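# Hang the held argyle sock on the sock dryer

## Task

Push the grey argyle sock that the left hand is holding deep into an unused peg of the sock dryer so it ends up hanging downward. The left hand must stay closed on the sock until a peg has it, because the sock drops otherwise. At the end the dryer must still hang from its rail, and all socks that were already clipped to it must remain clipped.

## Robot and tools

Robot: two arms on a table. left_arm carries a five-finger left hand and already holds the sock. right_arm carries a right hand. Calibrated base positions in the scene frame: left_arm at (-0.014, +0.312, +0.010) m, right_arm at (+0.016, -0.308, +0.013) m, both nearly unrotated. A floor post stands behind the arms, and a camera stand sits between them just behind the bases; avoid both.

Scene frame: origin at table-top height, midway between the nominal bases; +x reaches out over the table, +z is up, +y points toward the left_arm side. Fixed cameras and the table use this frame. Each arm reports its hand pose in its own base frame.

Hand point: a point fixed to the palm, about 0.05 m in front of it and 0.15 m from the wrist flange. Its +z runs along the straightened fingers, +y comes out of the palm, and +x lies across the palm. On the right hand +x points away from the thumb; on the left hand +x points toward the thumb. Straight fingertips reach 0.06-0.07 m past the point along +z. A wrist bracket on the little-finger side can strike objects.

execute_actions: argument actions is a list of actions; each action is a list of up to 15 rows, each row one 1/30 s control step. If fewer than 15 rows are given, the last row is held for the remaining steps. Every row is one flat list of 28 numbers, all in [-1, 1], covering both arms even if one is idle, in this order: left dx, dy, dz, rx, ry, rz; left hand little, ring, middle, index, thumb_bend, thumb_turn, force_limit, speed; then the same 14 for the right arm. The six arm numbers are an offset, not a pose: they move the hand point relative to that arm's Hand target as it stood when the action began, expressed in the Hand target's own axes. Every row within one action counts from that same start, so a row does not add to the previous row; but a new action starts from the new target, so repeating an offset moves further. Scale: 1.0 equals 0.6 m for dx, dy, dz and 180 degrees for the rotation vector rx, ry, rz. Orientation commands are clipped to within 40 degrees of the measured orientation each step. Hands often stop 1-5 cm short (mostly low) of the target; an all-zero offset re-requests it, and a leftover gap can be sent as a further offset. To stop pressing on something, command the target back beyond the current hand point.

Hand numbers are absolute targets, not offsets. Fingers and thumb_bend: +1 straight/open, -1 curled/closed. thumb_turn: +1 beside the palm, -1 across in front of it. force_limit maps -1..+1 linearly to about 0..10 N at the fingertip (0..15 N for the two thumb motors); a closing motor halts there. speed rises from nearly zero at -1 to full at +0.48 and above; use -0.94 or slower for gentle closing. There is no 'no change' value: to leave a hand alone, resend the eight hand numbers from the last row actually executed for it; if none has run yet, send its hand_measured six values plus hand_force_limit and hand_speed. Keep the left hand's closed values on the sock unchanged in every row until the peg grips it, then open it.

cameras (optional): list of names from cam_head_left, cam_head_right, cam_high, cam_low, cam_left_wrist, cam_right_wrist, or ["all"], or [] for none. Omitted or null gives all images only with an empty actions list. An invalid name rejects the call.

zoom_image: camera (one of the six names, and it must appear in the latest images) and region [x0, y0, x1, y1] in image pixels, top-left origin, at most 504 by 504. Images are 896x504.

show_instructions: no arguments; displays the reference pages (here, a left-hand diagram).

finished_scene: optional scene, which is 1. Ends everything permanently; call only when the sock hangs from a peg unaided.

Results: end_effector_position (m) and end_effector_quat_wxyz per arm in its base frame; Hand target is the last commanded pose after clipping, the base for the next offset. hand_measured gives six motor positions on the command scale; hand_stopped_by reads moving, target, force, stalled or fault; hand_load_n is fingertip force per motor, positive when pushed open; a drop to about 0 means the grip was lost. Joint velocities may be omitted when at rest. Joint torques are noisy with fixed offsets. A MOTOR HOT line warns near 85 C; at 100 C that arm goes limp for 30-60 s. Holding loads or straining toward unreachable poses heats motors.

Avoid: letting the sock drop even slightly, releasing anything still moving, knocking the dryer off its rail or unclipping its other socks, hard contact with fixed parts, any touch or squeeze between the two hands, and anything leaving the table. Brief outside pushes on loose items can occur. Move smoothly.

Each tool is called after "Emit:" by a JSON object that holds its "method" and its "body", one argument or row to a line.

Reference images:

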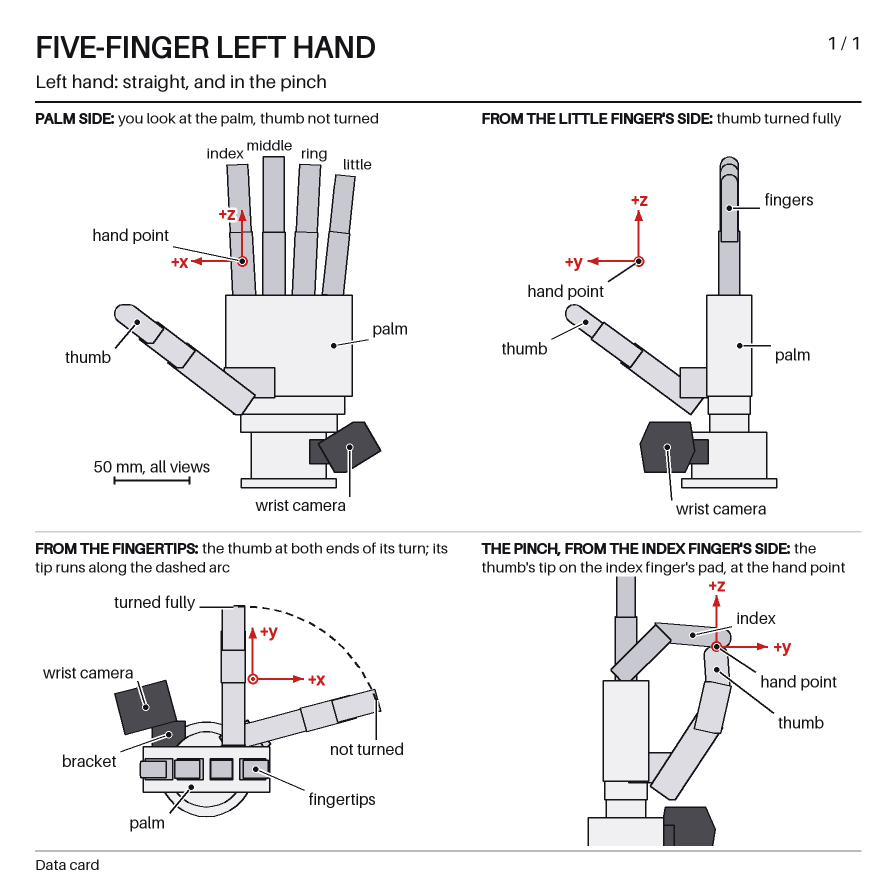

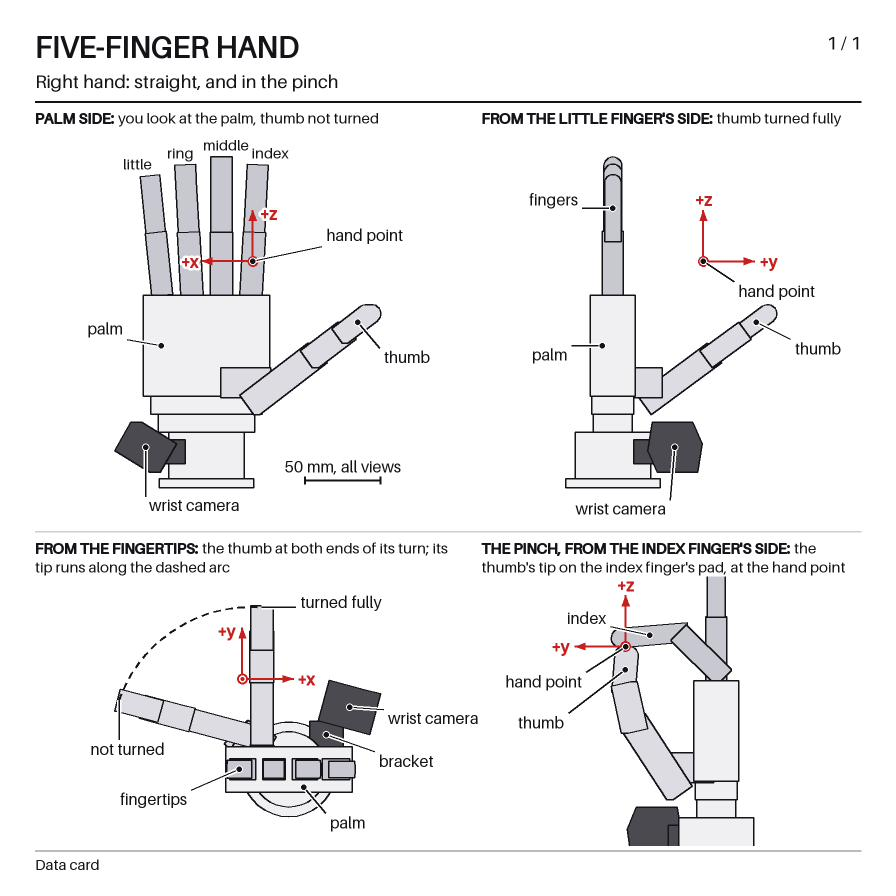

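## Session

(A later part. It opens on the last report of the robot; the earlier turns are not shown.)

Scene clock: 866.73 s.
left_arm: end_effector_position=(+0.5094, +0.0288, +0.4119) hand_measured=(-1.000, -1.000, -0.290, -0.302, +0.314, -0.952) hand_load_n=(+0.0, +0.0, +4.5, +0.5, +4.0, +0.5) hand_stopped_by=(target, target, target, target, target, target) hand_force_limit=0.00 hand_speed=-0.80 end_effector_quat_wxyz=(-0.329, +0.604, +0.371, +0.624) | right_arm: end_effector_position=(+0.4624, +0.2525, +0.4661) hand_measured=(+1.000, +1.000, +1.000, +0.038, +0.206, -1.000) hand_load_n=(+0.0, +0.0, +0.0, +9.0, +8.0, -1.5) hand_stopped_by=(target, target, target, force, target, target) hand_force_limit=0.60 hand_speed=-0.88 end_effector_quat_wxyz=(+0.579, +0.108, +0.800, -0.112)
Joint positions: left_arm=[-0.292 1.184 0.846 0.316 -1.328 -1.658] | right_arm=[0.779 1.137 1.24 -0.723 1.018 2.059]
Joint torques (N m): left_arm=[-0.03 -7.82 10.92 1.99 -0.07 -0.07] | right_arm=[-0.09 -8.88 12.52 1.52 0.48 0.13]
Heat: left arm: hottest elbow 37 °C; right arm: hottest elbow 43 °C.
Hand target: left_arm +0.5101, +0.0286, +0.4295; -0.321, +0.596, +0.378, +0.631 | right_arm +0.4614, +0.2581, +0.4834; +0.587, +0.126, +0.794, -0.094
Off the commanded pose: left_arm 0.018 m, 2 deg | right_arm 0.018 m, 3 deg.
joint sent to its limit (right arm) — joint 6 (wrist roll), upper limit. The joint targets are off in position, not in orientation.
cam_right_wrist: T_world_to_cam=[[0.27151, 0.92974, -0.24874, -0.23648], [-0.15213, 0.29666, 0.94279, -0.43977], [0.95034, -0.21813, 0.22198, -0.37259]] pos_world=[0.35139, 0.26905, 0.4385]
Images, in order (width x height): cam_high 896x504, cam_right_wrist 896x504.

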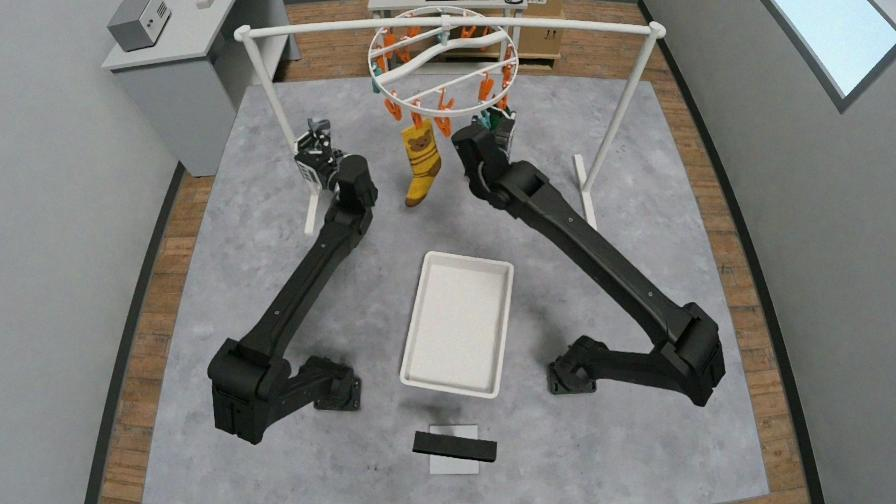

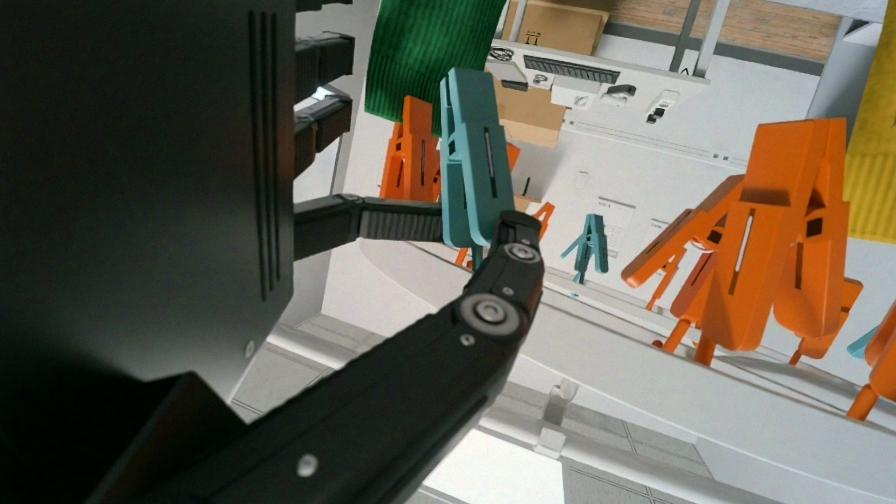

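Emit:
{"method": "execute_actions", "body": {
  "actions": [
    [[0,0,0,0,0,0,-1,-1,-0.290,-0.302,0.312,-0.952,0.0,-0.80,0,0,0,0,0,0,1,1,1,0.0,0.13,-1,0.6,-0.88]],
    [[0,0,0,0,0,0,-1,-1,-0.290,-0.302,0.312,-0.952,0.0,-0.80,0.0,0.0,0.0,0,0,0,1,1,1,0.0,0.13,-1,0.6,-0.88]]
  ],
  "cameras": ["cam_right_wrist","cam_low","cam_head_right"]
}}

Emit:
{"method": "zoom_image", "body": {
  "camera": "cam_right_wrist",
  "region": [380, 30, 680, 290]
}}

Emit:
{"method": "zoom_image", "body": {
  "camera": "cam_low",
  "region": [380, 0, 480, 80]
}}

Emit:
{"method": "zoom_image", "body": {
  "camera": "cam_head_right",
  "region": [420, 70, 500, 140]
}}

Scene clock: 875.53 s.
left_arm: end_effector_position=(+0.5094, +0.0288, +0.4119) hand_measured=(-1.000, -1.000, -0.290, -0.302, +0.314, -0.952) hand_load_n=(+0.0, -0.5, +4.5, +0.5, +3.5, +0.0) hand_stopped_by=(target, target, target, target, target, target) hand_force_limit=0.00 hand_speed=-0.80 end_effector_quat_wxyz=(-0.329, +0.604, +0.371, +0.624) | right_arm: end_effector_position=(+0.4625, +0.2524, +0.4662) hand_measured=(+1.000, +1.000, +1.000, +0.038, +0.138, -1.000) hand_load_n=(+0.0, +0.0, +0.0, +10.5, +10.0, -1.0) hand_stopped_by=(target, target, target, force, target, target) hand_force_limit=0.60 hand_speed=-0.88 end_effector_quat_wxyz=(+0.579, +0.109, +0.800, -0.111)
Joint positions: left_arm=[-0.292 1.184 0.846 0.316 -1.328 -1.658] | right_arm=[0.779 1.137 1.24 -0.723 1.018 2.062]
Joint torques (N m): left_arm=[-0.26 -8.06 11.06 2.04 -0.09 -0.05] | right_arm=[-0.15 -8.88 12.52 1.52 0.47 0.1]
Heat: left arm: hottest elbow 37 °C; right arm: hottest elbow 43 °C.
Hand target: left_arm +0.5101, +0.0286, +0.4295; -0.321, +0.596, +0.378, +0.631 | right_arm +0.4614, +0.2581, +0.4834; +0.587, +0.126, +0.794, -0.093
Off the commanded pose: left_arm 0.018 m, 2 deg | right_arm 0.018 m, 3 deg.
joint sent to its limit (right arm) — joint 6 (wrist roll), upper limit. The joint targets are off in position, not in orientation.
cam_right_wrist: T_world_to_cam=[[0.27248, 0.93012, -0.24624, -0.238], [-0.15266, 0.29447, 0.94339, -0.43935], [0.94997, -0.21946, 0.22223, -0.37224]] pos_world=[0.35139, 0.26906, 0.4386]
Images, in order (width x height): cam_head_right 896x504, cam_low 896x504, cam_right_wrist 896x504.

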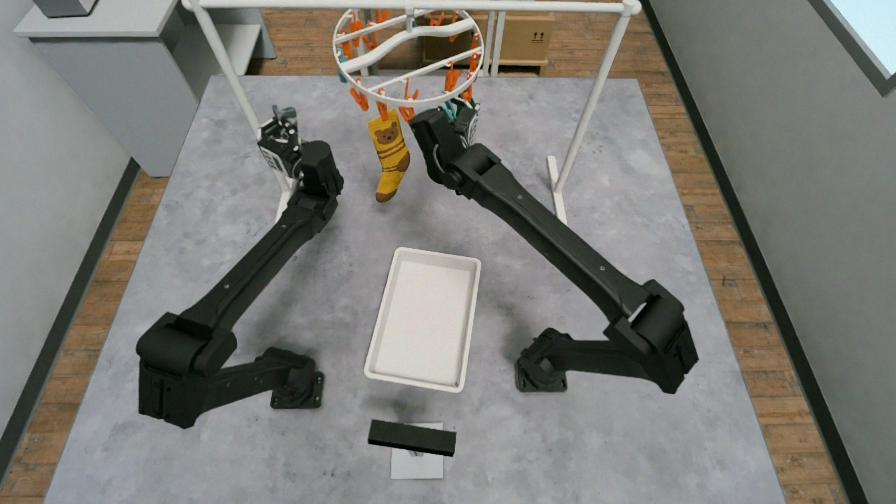

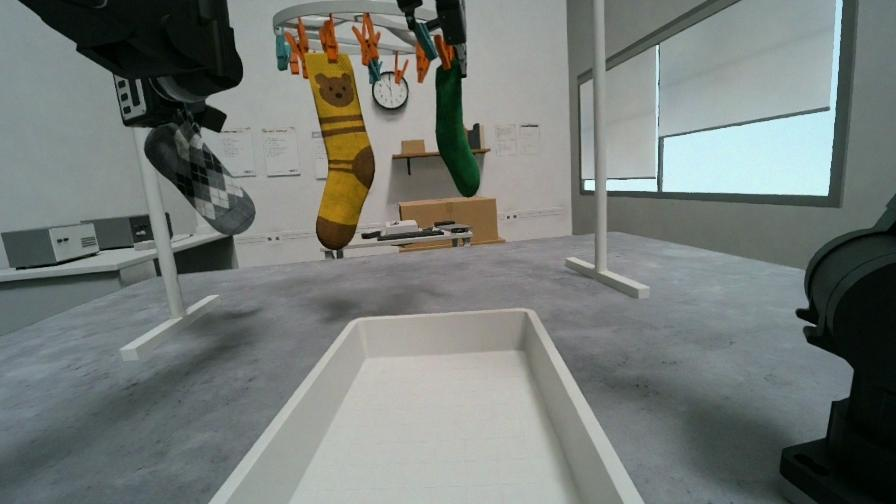

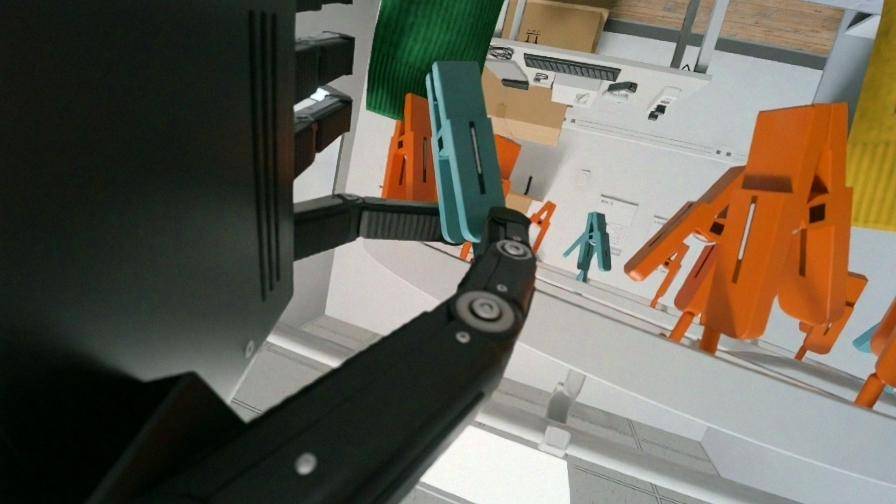

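Scaled by 1.680 from the camera's image (finer frame: 1280x720).

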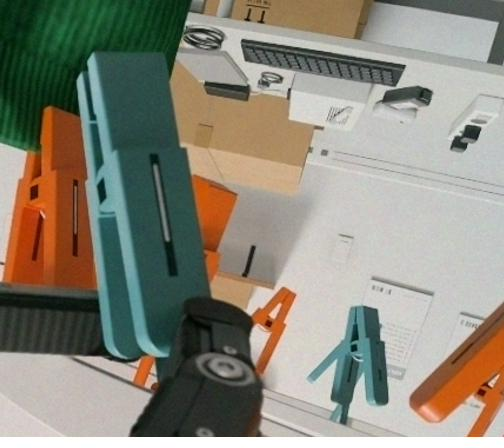

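Scaled by 5.040 from the camera's image (finer frame: 1280x720).

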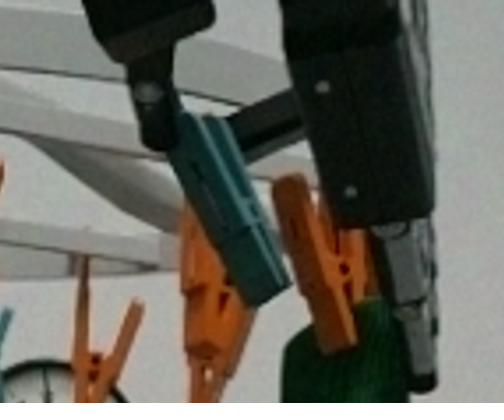

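Scaled by 6.300 from the camera's image (finer frame: 1280x720).

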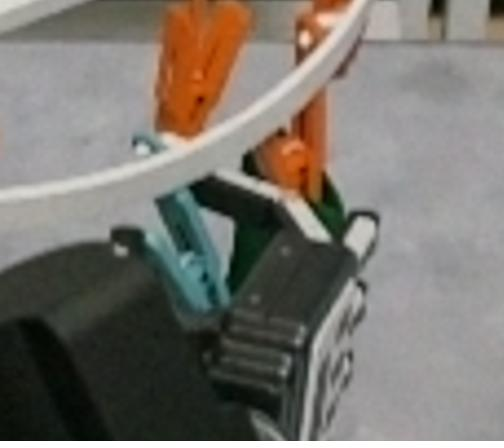

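Emit:
{"method": "execute_actions", "body": {
  "actions": [
    [[0,0,0,0,0,0,-1,-1,-0.290,-0.302,0.312,-0.952,0.0,-0.80,0,0,0,0,0,0,1,1,1,0.0,0.27,-1,0.6,-0.88]],
    [[0,0,0,0,0,0,-1,-1,-0.290,-0.302,0.312,-0.952,0.0,-0.80,0.0,0.0,0.0,0,0,0,1,1,1,-0.06,0.27,-1,0.8,-0.88]],
    [[0,0,0,0,0,0,-1,-1,-0.290,-0.302,0.312,-0.952,0.0,-0.80,0.0,0.0,0.0,0,0,0,1,1,1,-0.06,0.27,-1,0.8,-0.88]]
  ],
  "cameras": ["cam_right_wrist","cam_low","cam_head_right"]
}}

Emit:
{"method": "zoom_image", "body": {
  "camera": "cam_right_wrist",
  "region": [380, 30, 680, 290]
}}

Emit:
{"method": "zoom_image", "body": {
  "camera": "cam_low",
  "region": [380, 0, 480, 80]
}}

Scene clock: 943.23 s.
left_arm: end_effector_position=(+0.5094, +0.0288, +0.4119) hand_measured=(-1.000, -1.000, -0.290, -0.302, +0.314, -0.952) hand_load_n=(+0.0, +0.0, +4.5, +0.0, +4.0, +0.5) hand_stopped_by=(target, target, target, target, target, target) hand_force_limit=0.00 hand_speed=-0.80 end_effector_quat_wxyz=(-0.329, +0.604, +0.371, +0.624) | right_arm: end_effector_position=(+0.4625, +0.2523, +0.4663) hand_measured=(+1.000, +1.000, +1.000, +0.006, +0.274, -1.000) hand_load_n=(+0.0, +0.0, +0.0, +8.5, +6.5, -1.5) hand_stopped_by=(target, target, target, force, target, target) hand_force_limit=0.80 hand_speed=-0.88 end_effector_quat_wxyz=(+0.579, +0.110, +0.800, -0.111)
Joint positions: left_arm=[-0.292 1.184 0.846 0.316 -1.328 -1.658] | right_arm=[0.779 1.137 1.24 -0.723 1.018 2.062]
Joint torques (N m): left_arm=[-0.03 -7.88 10.93 2.06 -0.06 -0.06] | right_arm=[-0.15 -8.88 12.52 1.54 0.47 0.1]
Heat: left arm: hottest elbow 38 °C; right arm: hottest elbow 42 °C.
Hand target: left_arm +0.5101, +0.0286, +0.4295; -0.321, +0.596, +0.378, +0.631 | right_arm +0.4614, +0.2580, +0.4834; +0.587, +0.126, +0.794, -0.094
Off the commanded pose: left_arm 0.018 m, 2 deg | right_arm 0.018 m, 3 deg.
joint sent to its limit (right arm) — joint 6 (wrist roll), upper limit. The joint targets are off in position, not in orientation.
cam_right_wrist: T_world_to_cam=[[0.27284, 0.93, -0.24631, -0.23809], [-0.15273, 0.29464, 0.94332, -0.43933], [0.94986, -0.21976, 0.22243, -0.3723]] pos_world=[0.3515, 0.26906, 0.4386]
Images, in order (width x height): cam_head_right 896x504, cam_low 896x504, cam_right_wrist 896x504.

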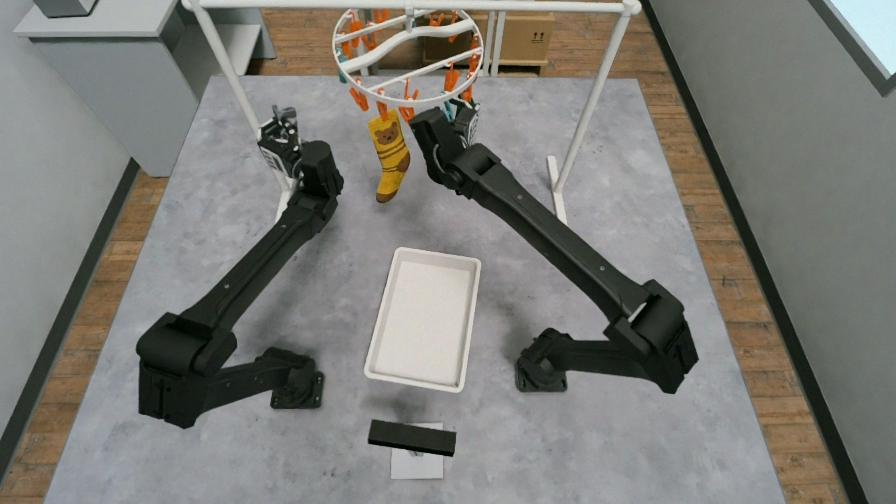

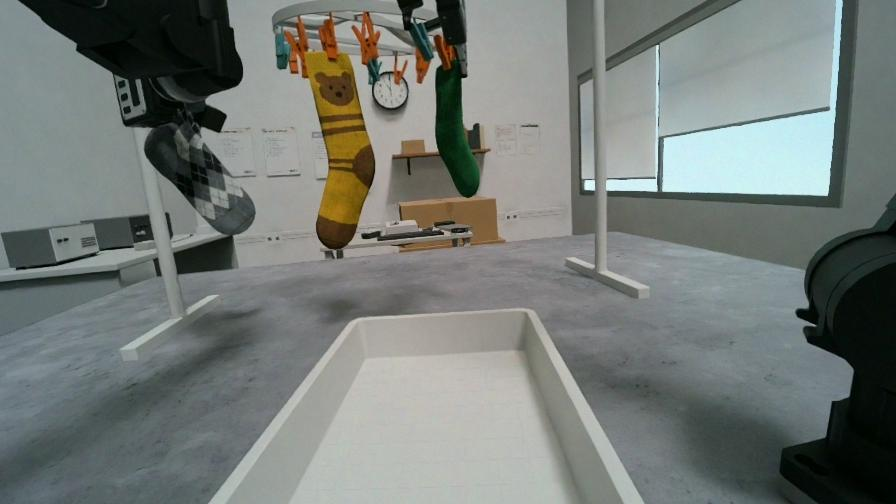

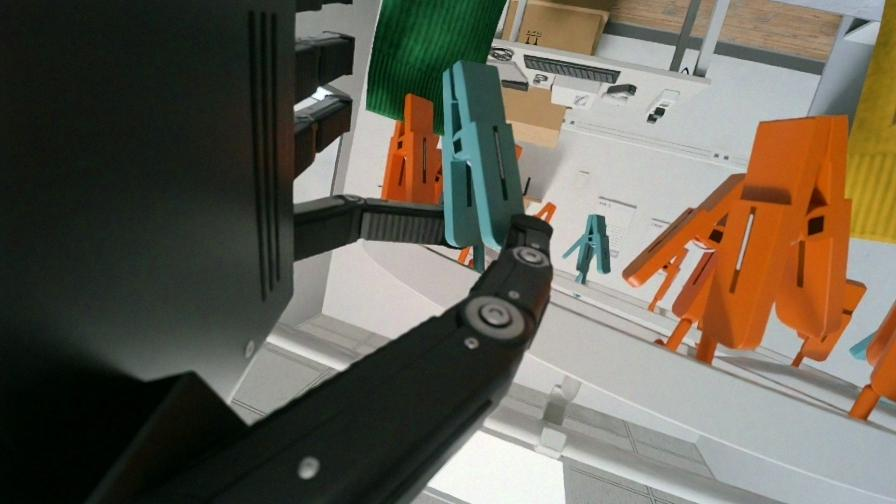

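Scaled by 1.680 from the camera's image (finer frame: 1280x720).

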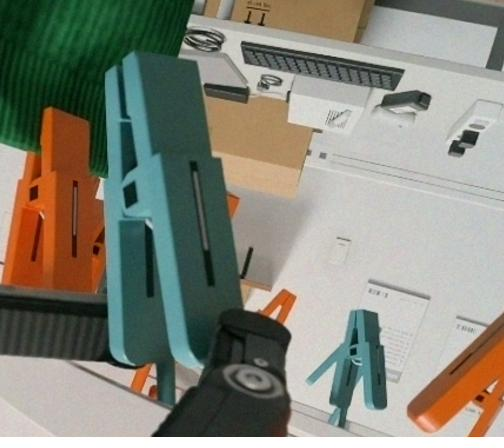

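Scaled by 5.040 from the camera's image (finer frame: 1280x720).

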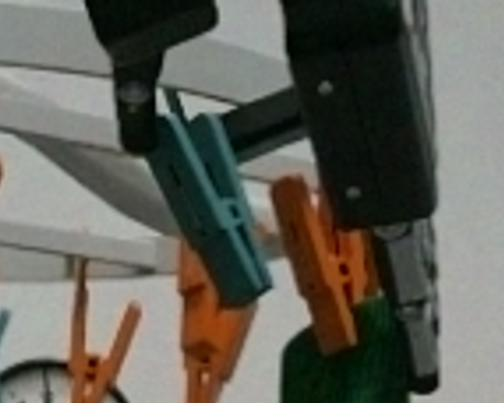

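Emit:
{"method": "execute_actions", "body": {
  "actions": [
    [[0,0,0,0,0,0,-1,-1,-0.290,-0.302,0.312,-0.952,0.0,-0.80,0,0,0,0,0,0,1,1,1,-0.1,0.23,-1,0.9,-0.88]],
    [[0,0,0,0,0,0,-1,-1,-0.290,-0.302,0.312,-0.952,0.0,-0.80,0.0,0.0,0.0,0,0,0,1,1,1,-0.1,0.23,-1,0.9,-0.88]]
  ],
  "cameras": ["cam_right_wrist","cam_low"]
}}

Emit:
{"method": "zoom_image", "body": {
  "camera": "cam_right_wrist",
  "region": [380, 30, 600, 270]
}}

Emit:
{"method": "zoom_image", "body": {
  "camera": "cam_low",
  "region": [380, 0, 480, 80]
}}

Scene clock: 953.80 s.
left_arm: end_effector_position=(+0.5094, +0.0288, +0.4119) hand_measured=(-1.000, -1.000, -0.290, -0.302, +0.314, -0.952) hand_load_n=(+0.0, +0.0, +4.5, +0.0, +4.0, +0.5) hand_stopped_by=(target, target, target, target, target, target) hand_force_limit=0.00 hand_speed=-0.80 end_effector_quat_wxyz=(-0.329, +0.604, +0.371, +0.624) | right_arm: end_effector_position=(+0.4632, +0.2509, +0.4663) hand_measured=(+1.000, +1.000, +1.000, -0.022, +0.236, -1.000) hand_load_n=(+0.0, +0.0, +0.0, +10.5, +8.5, -1.5) hand_stopped_by=(target, target, target, force, target, target) hand_force_limit=0.90 hand_speed=-0.88 end_effector_quat_wxyz=(+0.579, +0.111, +0.800, -0.112)
Joint positions: left_arm=[-0.292 1.184 0.846 0.316 -1.328 -1.658] | right_arm=[0.776 1.137 1.24 -0.723 1.018 2.062]
Joint torques (N m): left_arm=[0.09 -7.82 10.99 2.04 -0.09 -0.06] | right_arm=[-0.15 -8.82 12.53 1.54 0.46 0.1]
Heat: left arm: hottest elbow 38 °C; right arm: hottest elbow 42 °C.
Hand target: left_arm +0.5101, +0.0286, +0.4295; -0.321, +0.596, +0.378, +0.631 | right_arm +0.4614, +0.2581, +0.4834; +0.587, +0.126, +0.794, -0.093
Off the commanded pose: left_arm 0.018 m, 2 deg | right_arm 0.019 m, 3 deg.
joint sent to its limit (right arm) — joint 6 (wrist roll), upper limit. The joint targets are off in position, not in orientation.
cam_right_wrist: T_world_to_cam=[[0.27566, 0.92915, -0.24634, -0.23804], [-0.15183, 0.29514, 0.94331, -0.43933], [0.94919, -0.22263, 0.22243, -0.3723]] pos_world=[0.35229, 0.26795, 0.4386]
Images, in order (width x height): cam_low 896x504, cam_right_wrist 896x504.

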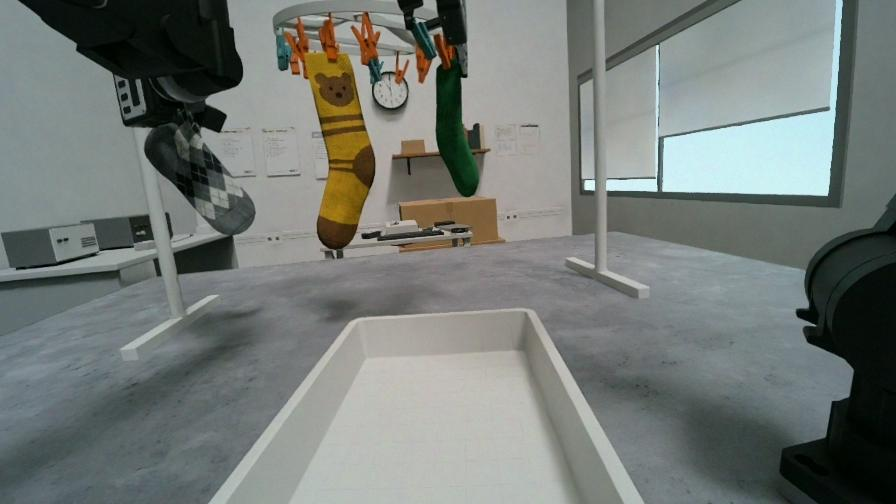

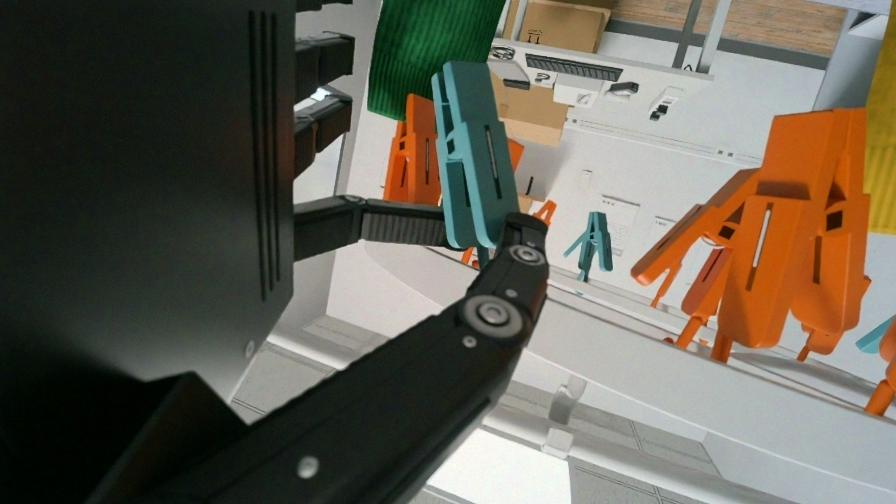

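Scaled by 2.100 from the camera's image (finer frame: 1280x720).

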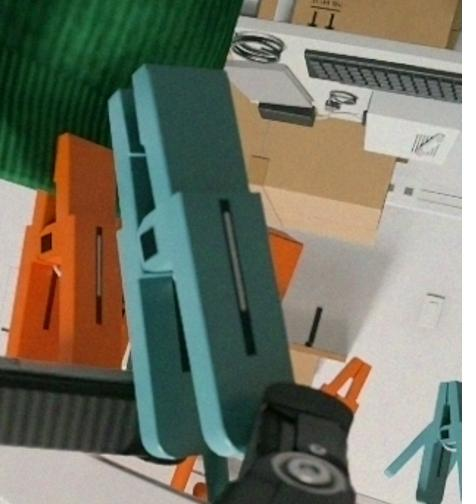

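Scaled by 5.040 from the camera's image (finer frame: 1280x720).

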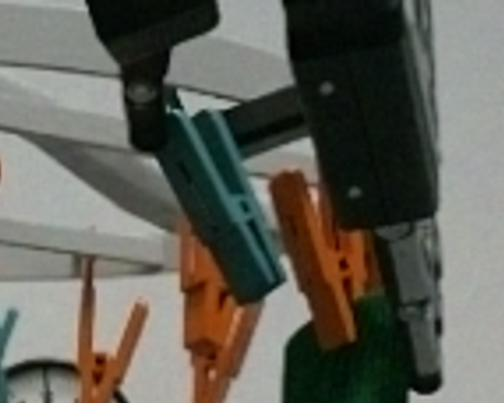

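Emit:
{"method": "execute_actions", "body": {
  "actions": [
    [[-0.002,-0.006,-0.045,-0.037,0,0,-1,-1,-0.290,-0.302,0.312,-0.952,0.0,-0.80,0,0,0,0,0,0,1,1,1,-0.1,0.23,-1,0.9,-0.88],[-0.0042,-0.0122,-0.0905,-0.075,0,0,-1,-1,-0.290,-0.302,0.312,-0.952,0.0,-0.80,0,0,0,0,0,0,1,1,1,-0.1,0.23,-1,0.9,-0.88]],
    [[-0.0042,0.0093,-0.0908,-0.075,0,0,-1,-1,-0.290,-0.302,0.312,-0.952,0.0,-0.80,0,0,0,0,0,0,1,1,1,-0.1,0.23,-1,0.9,-0.88]],
    [[-0.0042,0.0302,-0.0862,-0.075,0,0,-1,-1,-0.290,-0.302,0.312,-0.952,0.0,-0.80,0,0,0,0,0,0,1,1,1,-0.1,0.23,-1,0.9,-0.88]],
    [[-0.0042,0.0497,-0.0767,-0.075,0,0,-1,-1,-0.290,-0.302,0.312,-0.952,0.0,-0.80,0,0,0,0,0,0,1,1,1,-0.1,0.23,-1,0.9,-0.88]],
    [[0,0,0,0,0,0,-1,-1,-0.290,-0.302,0.312,-0.952,0.0,-0.80,0,0,0,0,0,0,1,1,1,-0.1,0.23,-1,0.9,-0.88]]
  ],
  "cameras": ["all"]
}}

Scene clock: 1010.20 s.
left_arm: end_effector_position=(+0.3769, -0.1399, +0.4142) hand_measured=(-1.000, -1.000, -0.290, -0.302, +0.314, -0.952) hand_load_n=(+0.0, +0.0, +4.5, +0.5, +4.0, +0.5) hand_stopped_by=(target, target, target, target, target, target) hand_force_limit=0.00 hand_speed=-0.80 end_effector_quat_wxyz=(-0.013, +0.675, +0.060, +0.735) | right_arm: end_effector_position=(+0.4632, +0.2509, +0.4663) hand_measured=(+1.000, +1.000, +1.000, -0.022, +0.236, -1.000) hand_load_n=(-0.5, +0.0, +0.0, +11.0, +8.5, -1.5) hand_stopped_by=(target, target, target, force, target, target) hand_force_limit=0.90 hand_speed=-0.88 end_effector_quat_wxyz=(+0.579, +0.111, +0.800, -0.112)
Joint positions: left_arm=[-0.513 0.63 0.493 0.237 -0.617 -1.583] | right_arm=[0.776 1.137 1.24 -0.723 1.018 2.062]
Joint torques (N m): left_arm=[-1.2 -1.73 10.26 1.66 0.07 0.03] | right_arm=[-0.15 -8.88 12.52 1.54 0.46 0.1]
Heat: left arm: hottest elbow 37 °C; right arm: hottest elbow 42 °C.
Hand target: left_arm +0.3752, -0.1440, +0.4160; -0.016, +0.677, +0.050, +0.734 | right_arm +0.4614, +0.2581, +0.4834; +0.587, +0.126, +0.794, -0.093
Off the commanded pose: left_arm 0.005 m, 1 deg | right_arm 0.019 m, 3 deg.
joint sent to its limit (right arm) — joint 6 (wrist roll), upper limit. The joint targets are off in position, not in orientation.
cam_left_wrist: T_world_to_cam=[[-0.08312, 0.9694, 0.23099, 0.07681], [-0.53644, -0.23887, 0.80943, -0.16079], [0.83984, -0.05664, 0.53988, -0.4303]] pos_world=[0.28151, -0.13724, 0.34471]
cam_right_wrist: T_world_to_cam=[[0.27566, 0.92915, -0.24634, -0.23804], [-0.15183, 0.29514, 0.94331, -0.43933], [0.94919, -0.22263, 0.22243, -0.3723]] pos_world=[0.35229, 0.26795, 0.4386]

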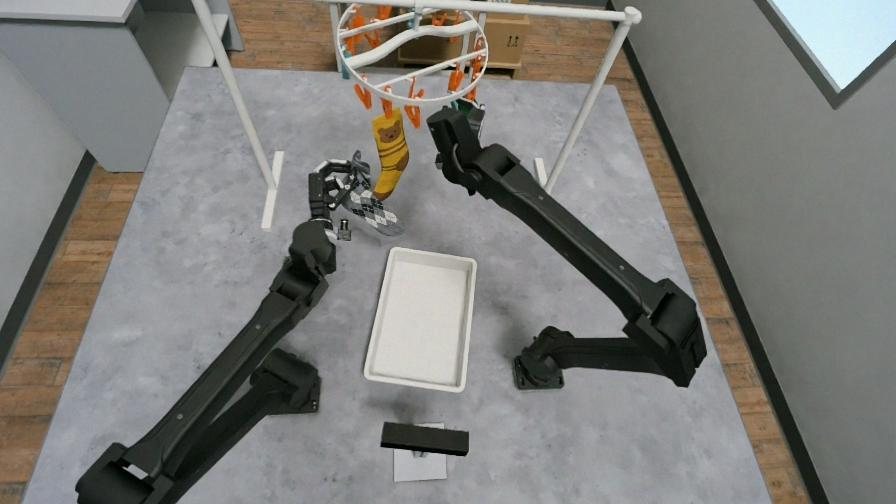

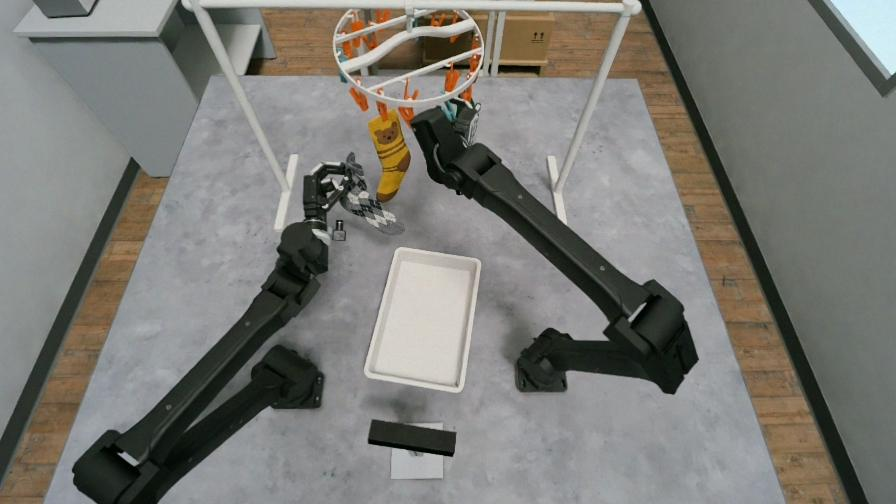

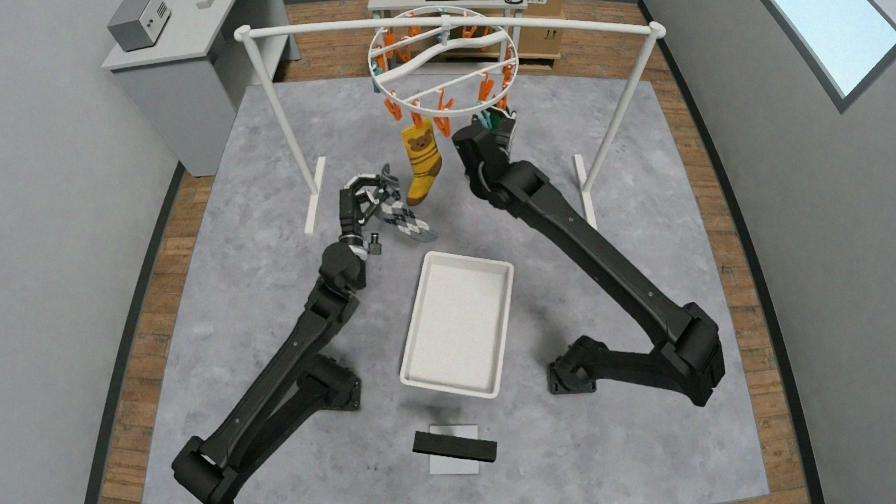

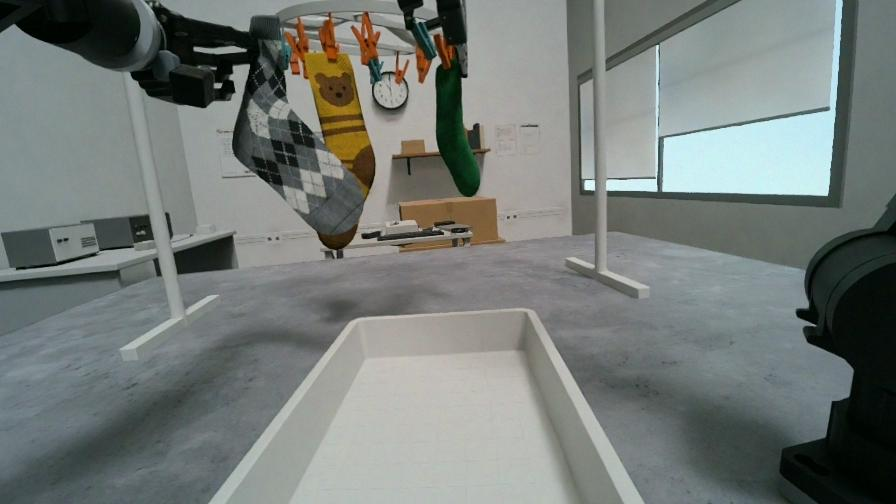

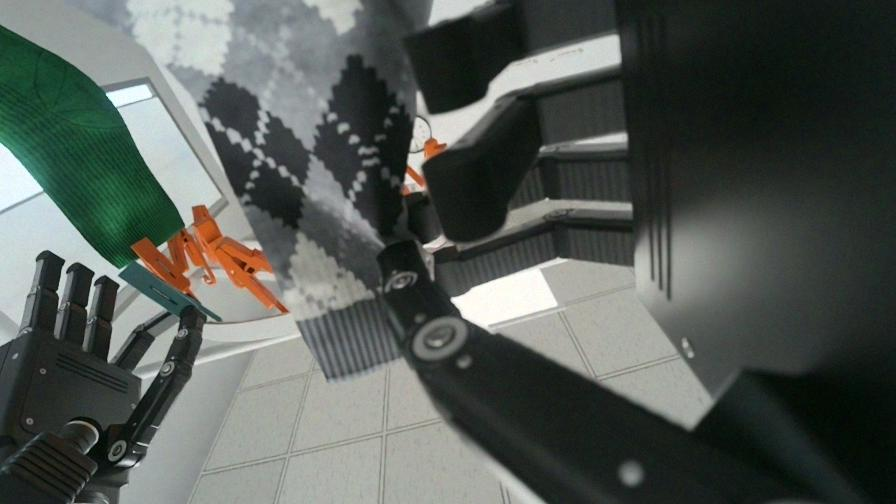

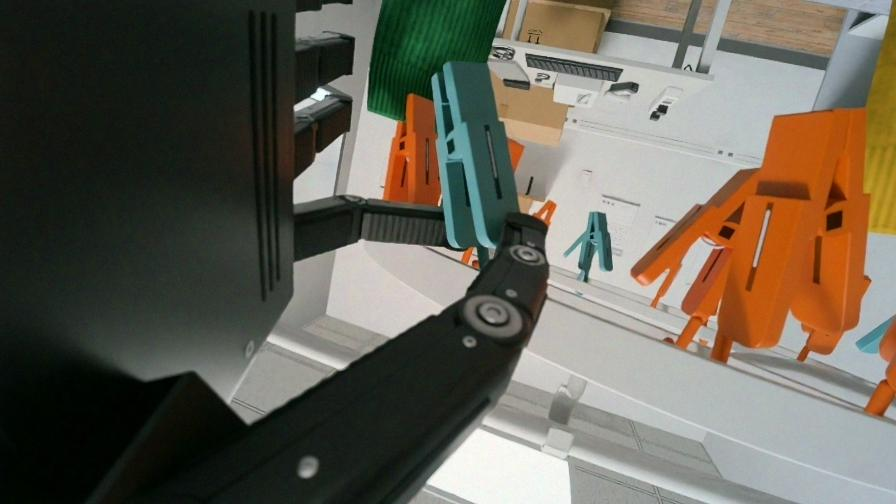

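Emit:
{"method": "zoom_image", "body": {
  "camera": "cam_high",
  "region": [335, 150, 445, 260]
}}

Emit:
{"method": "zoom_image", "body": {
  "camera": "cam_low",
  "region": [180, 0, 380, 250]
}}

Emit:
{"method": "zoom_image", "body": {
  "camera": "cam_head_left",
  "region": [300, 140, 410, 250]
}}

Emit:
{"method": "zoom_image", "body": {
  "camera": "cam_left_wrist",
  "region": [100, 180, 500, 420]
}}

Scaled by 4.582 from the camera's image (finer frame: 1280x720).

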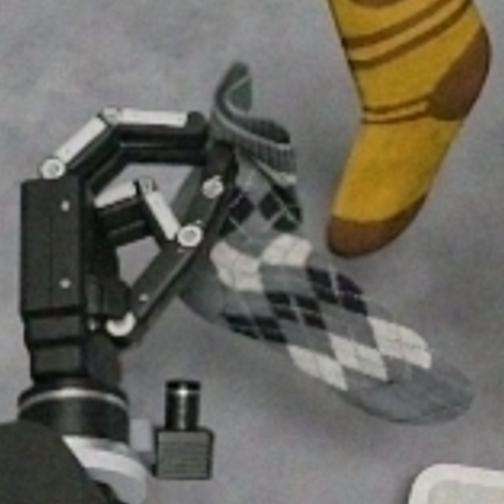

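Scaled by 2.016 from the camera's image (finer frame: 1280x720).

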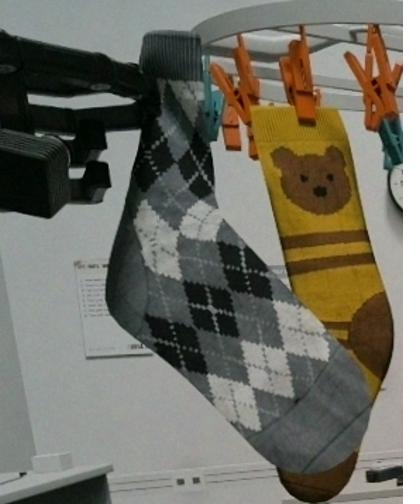

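Scaled by 4.582 from the camera's image (finer frame: 1280x720).

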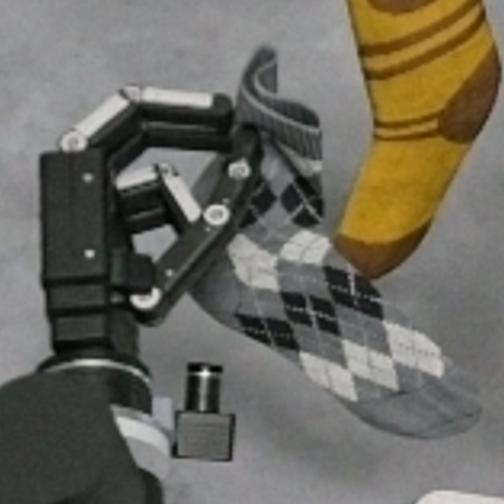

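Scaled by 1.260 from the camera's image (finer frame: 1280x720).

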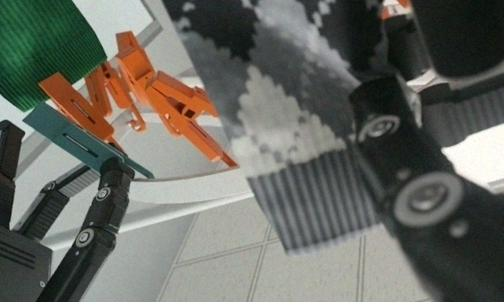

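Emit:
{"method": "execute_actions", "body": {
  "actions": [
    [[-0.013,0.03,0.008,0,-0.004,-0.014,-1,-1,-0.290,-0.302,0.312,-0.952,0.0,-0.80,0,0,0,0,0,0,1,1,1,-0.1,0.23,-1,0.9,-0.88],[-0.0273,0.0596,0.0169,0.0006,-0.0083,-0.0278,-1,-1,-0.290,-0.302,0.312,-0.952,0.0,-0.80,0,0,0,0,0,0,1,1,1,-0.1,0.23,-1,0.9,-0.88]],
    [[-0.022,0.062,0.0169,0.0006,-0.0083,-0.0278,-1,-1,-0.290,-0.302,0.312,-0.952,0.0,-0.80,0,0,0,0,0,0,1,1,1,-0.1,0.23,-1,0.9,-0.88]],
    [[-0.0165,0.0635,0.0169,0.0006,-0.0083,-0.0278,-1,-1,-0.290,-0.302,0.312,-0.952,0.0,-0.80,0,0,0,0,0,0,1,1,1,-0.1,0.23,-1,0.9,-0.88]],
    [[0,0,0,0,0,0,-1,-1,-0.290,-0.302,0.312,-0.952,0.0,-0.80,0,0,0,0,0,0,1,1,1,-0.1,0.23,-1,0.9,-0.88]]
  ],
  "cameras": ["cam_head_left","cam_high","cam_low","cam_left_wrist","cam_right_wrist"]
}}

Scene clock: 1151.87 s.
left_arm: end_effector_position=(+0.4141, -0.2515, +0.3521) hand_measured=(-1.000, -1.000, -0.290, -0.302, +0.314, -0.952) hand_load_n=(+0.0, +0.0, +4.5, +0.0, +4.0, +0.0) hand_stopped_by=(target, target, target, target, target, target) hand_force_limit=0.00 hand_speed=-0.80 end_effector_quat_wxyz=(+0.050, +0.717, +0.114, +0.686) | right_arm: end_effector_position=(+0.4632, +0.2509, +0.4663) hand_measured=(+1.000, +1.000, +1.000, -0.022, +0.236, -1.000) hand_load_n=(+0.0, +0.0, +0.0, +10.5, +8.5, -1.5) hand_stopped_by=(target, target, target, force, target, target) hand_force_limit=0.90 hand_speed=-0.88 end_effector_quat_wxyz=(+0.579, +0.111, +0.800, -0.112)
Joint positions: left_arm=[-0.791 1.034 0.587 0.362 -0.875 -1.867] | right_arm=[0.776 1.137 1.24 -0.723 1.018 2.062]
Joint torques (N m): left_arm=[-0.56 -5.66 12.89 3.23 -0.33 -0.29] | right_arm=[-0.15 -8.88 12.51 1.52 0.46 0.1]
Heat: left arm: hottest elbow 34 °C; right arm: hottest elbow 43 °C.
Hand target: left_arm +0.4178, -0.2551, +0.3943; +0.080, +0.693, +0.141, +0.703 | right_arm +0.4614, +0.2581, +0.4834; +0.587, +0.126, +0.794, -0.093
Off the commanded pose: left_arm 0.043 m, 6 deg | right_arm 0.019 m, 3 deg.
joint sent to its limit (right arm) — joint 6 (wrist roll), upper limit. The joint targets are off in position, not in orientation.
cam_left_wrist: T_world_to_cam=[[-0.04306, 0.99672, 0.06854, 0.24989], [-0.43752, -0.08049, 0.8956, -0.14863], [0.89817, 0.00858, 0.43955, -0.40668]] pos_world=[0.311, -0.25755, 0.29474]
cam_right_wrist: T_world_to_cam=[[0.27566, 0.92915, -0.24634, -0.23804], [-0.15183, 0.29514, 0.94331, -0.43933], [0.94919, -0.22263, 0.22243, -0.3723]] pos_world=[0.35229, 0.26795, 0.4386]

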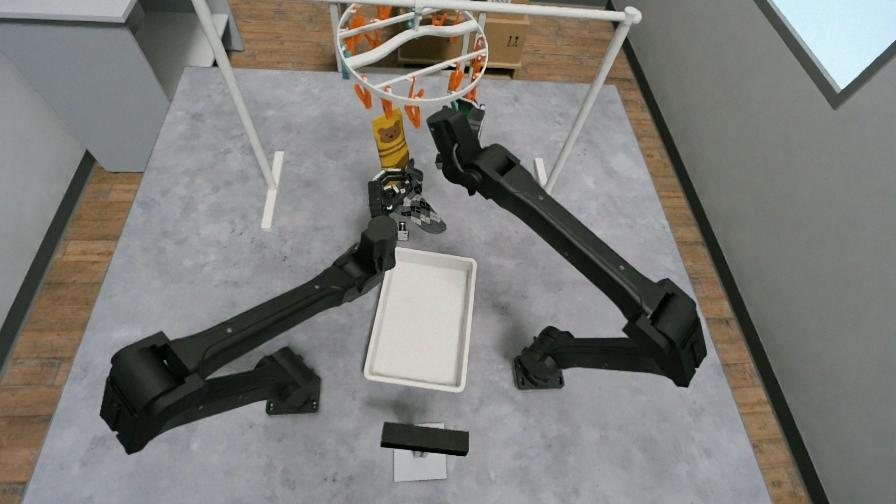

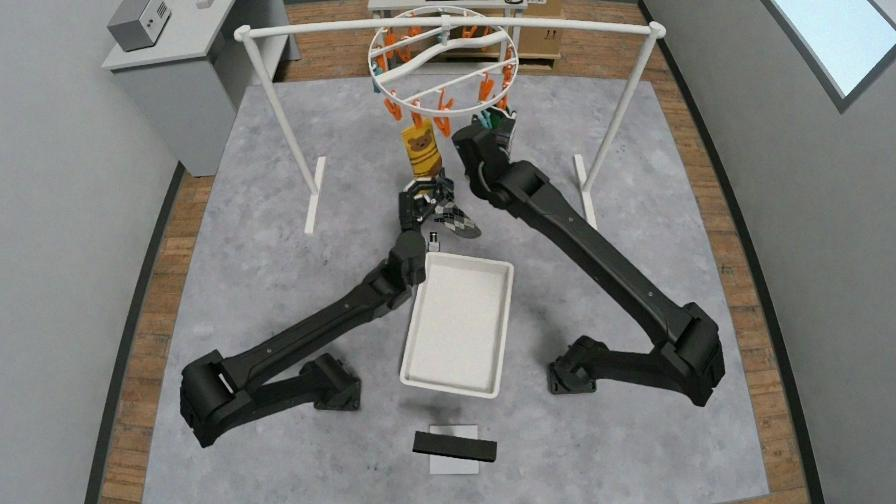

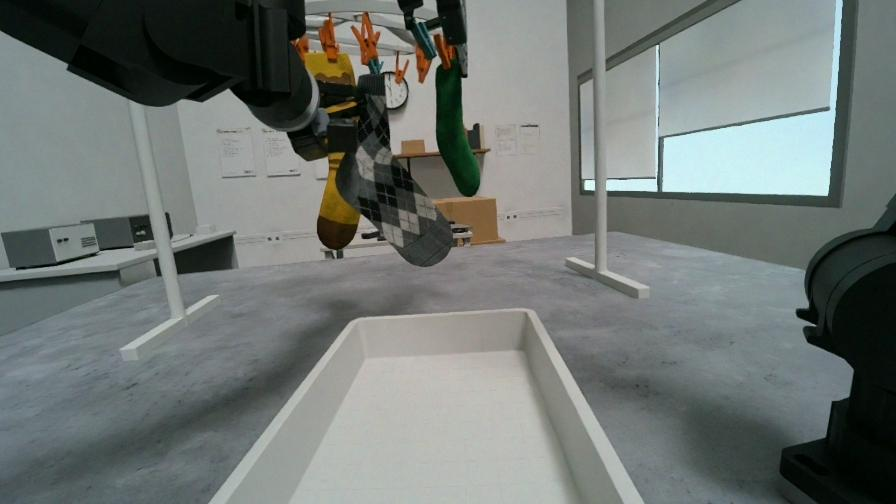

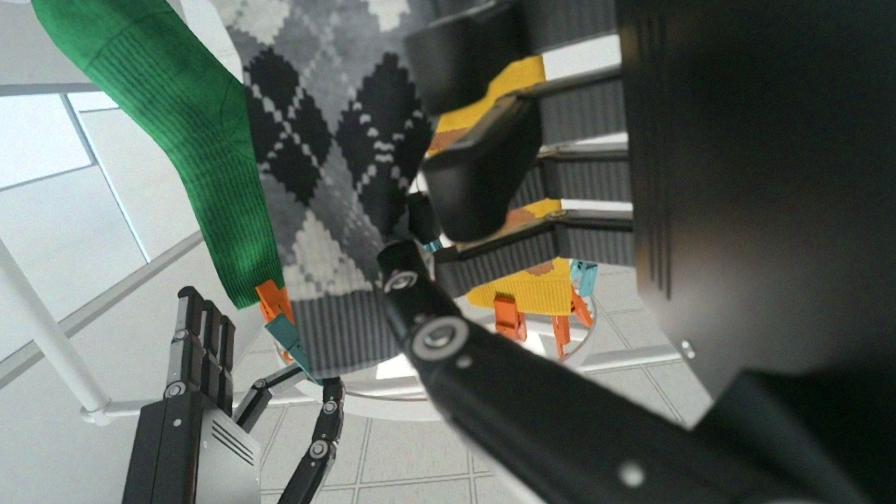

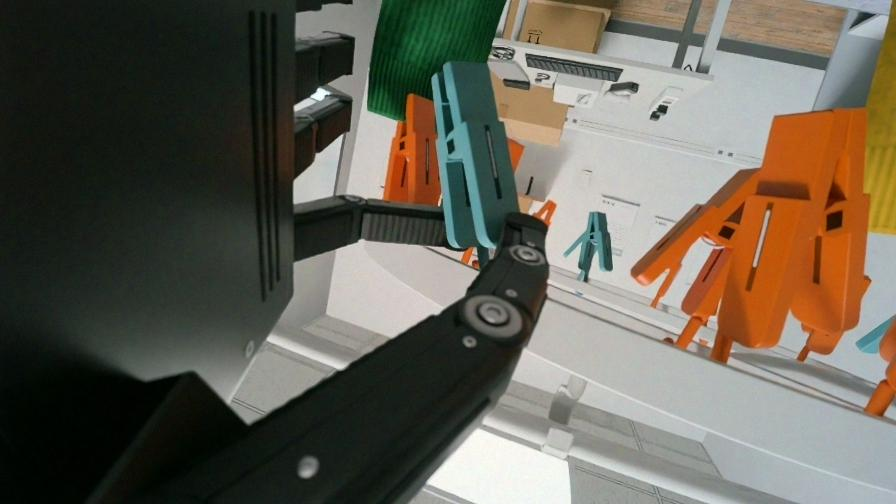

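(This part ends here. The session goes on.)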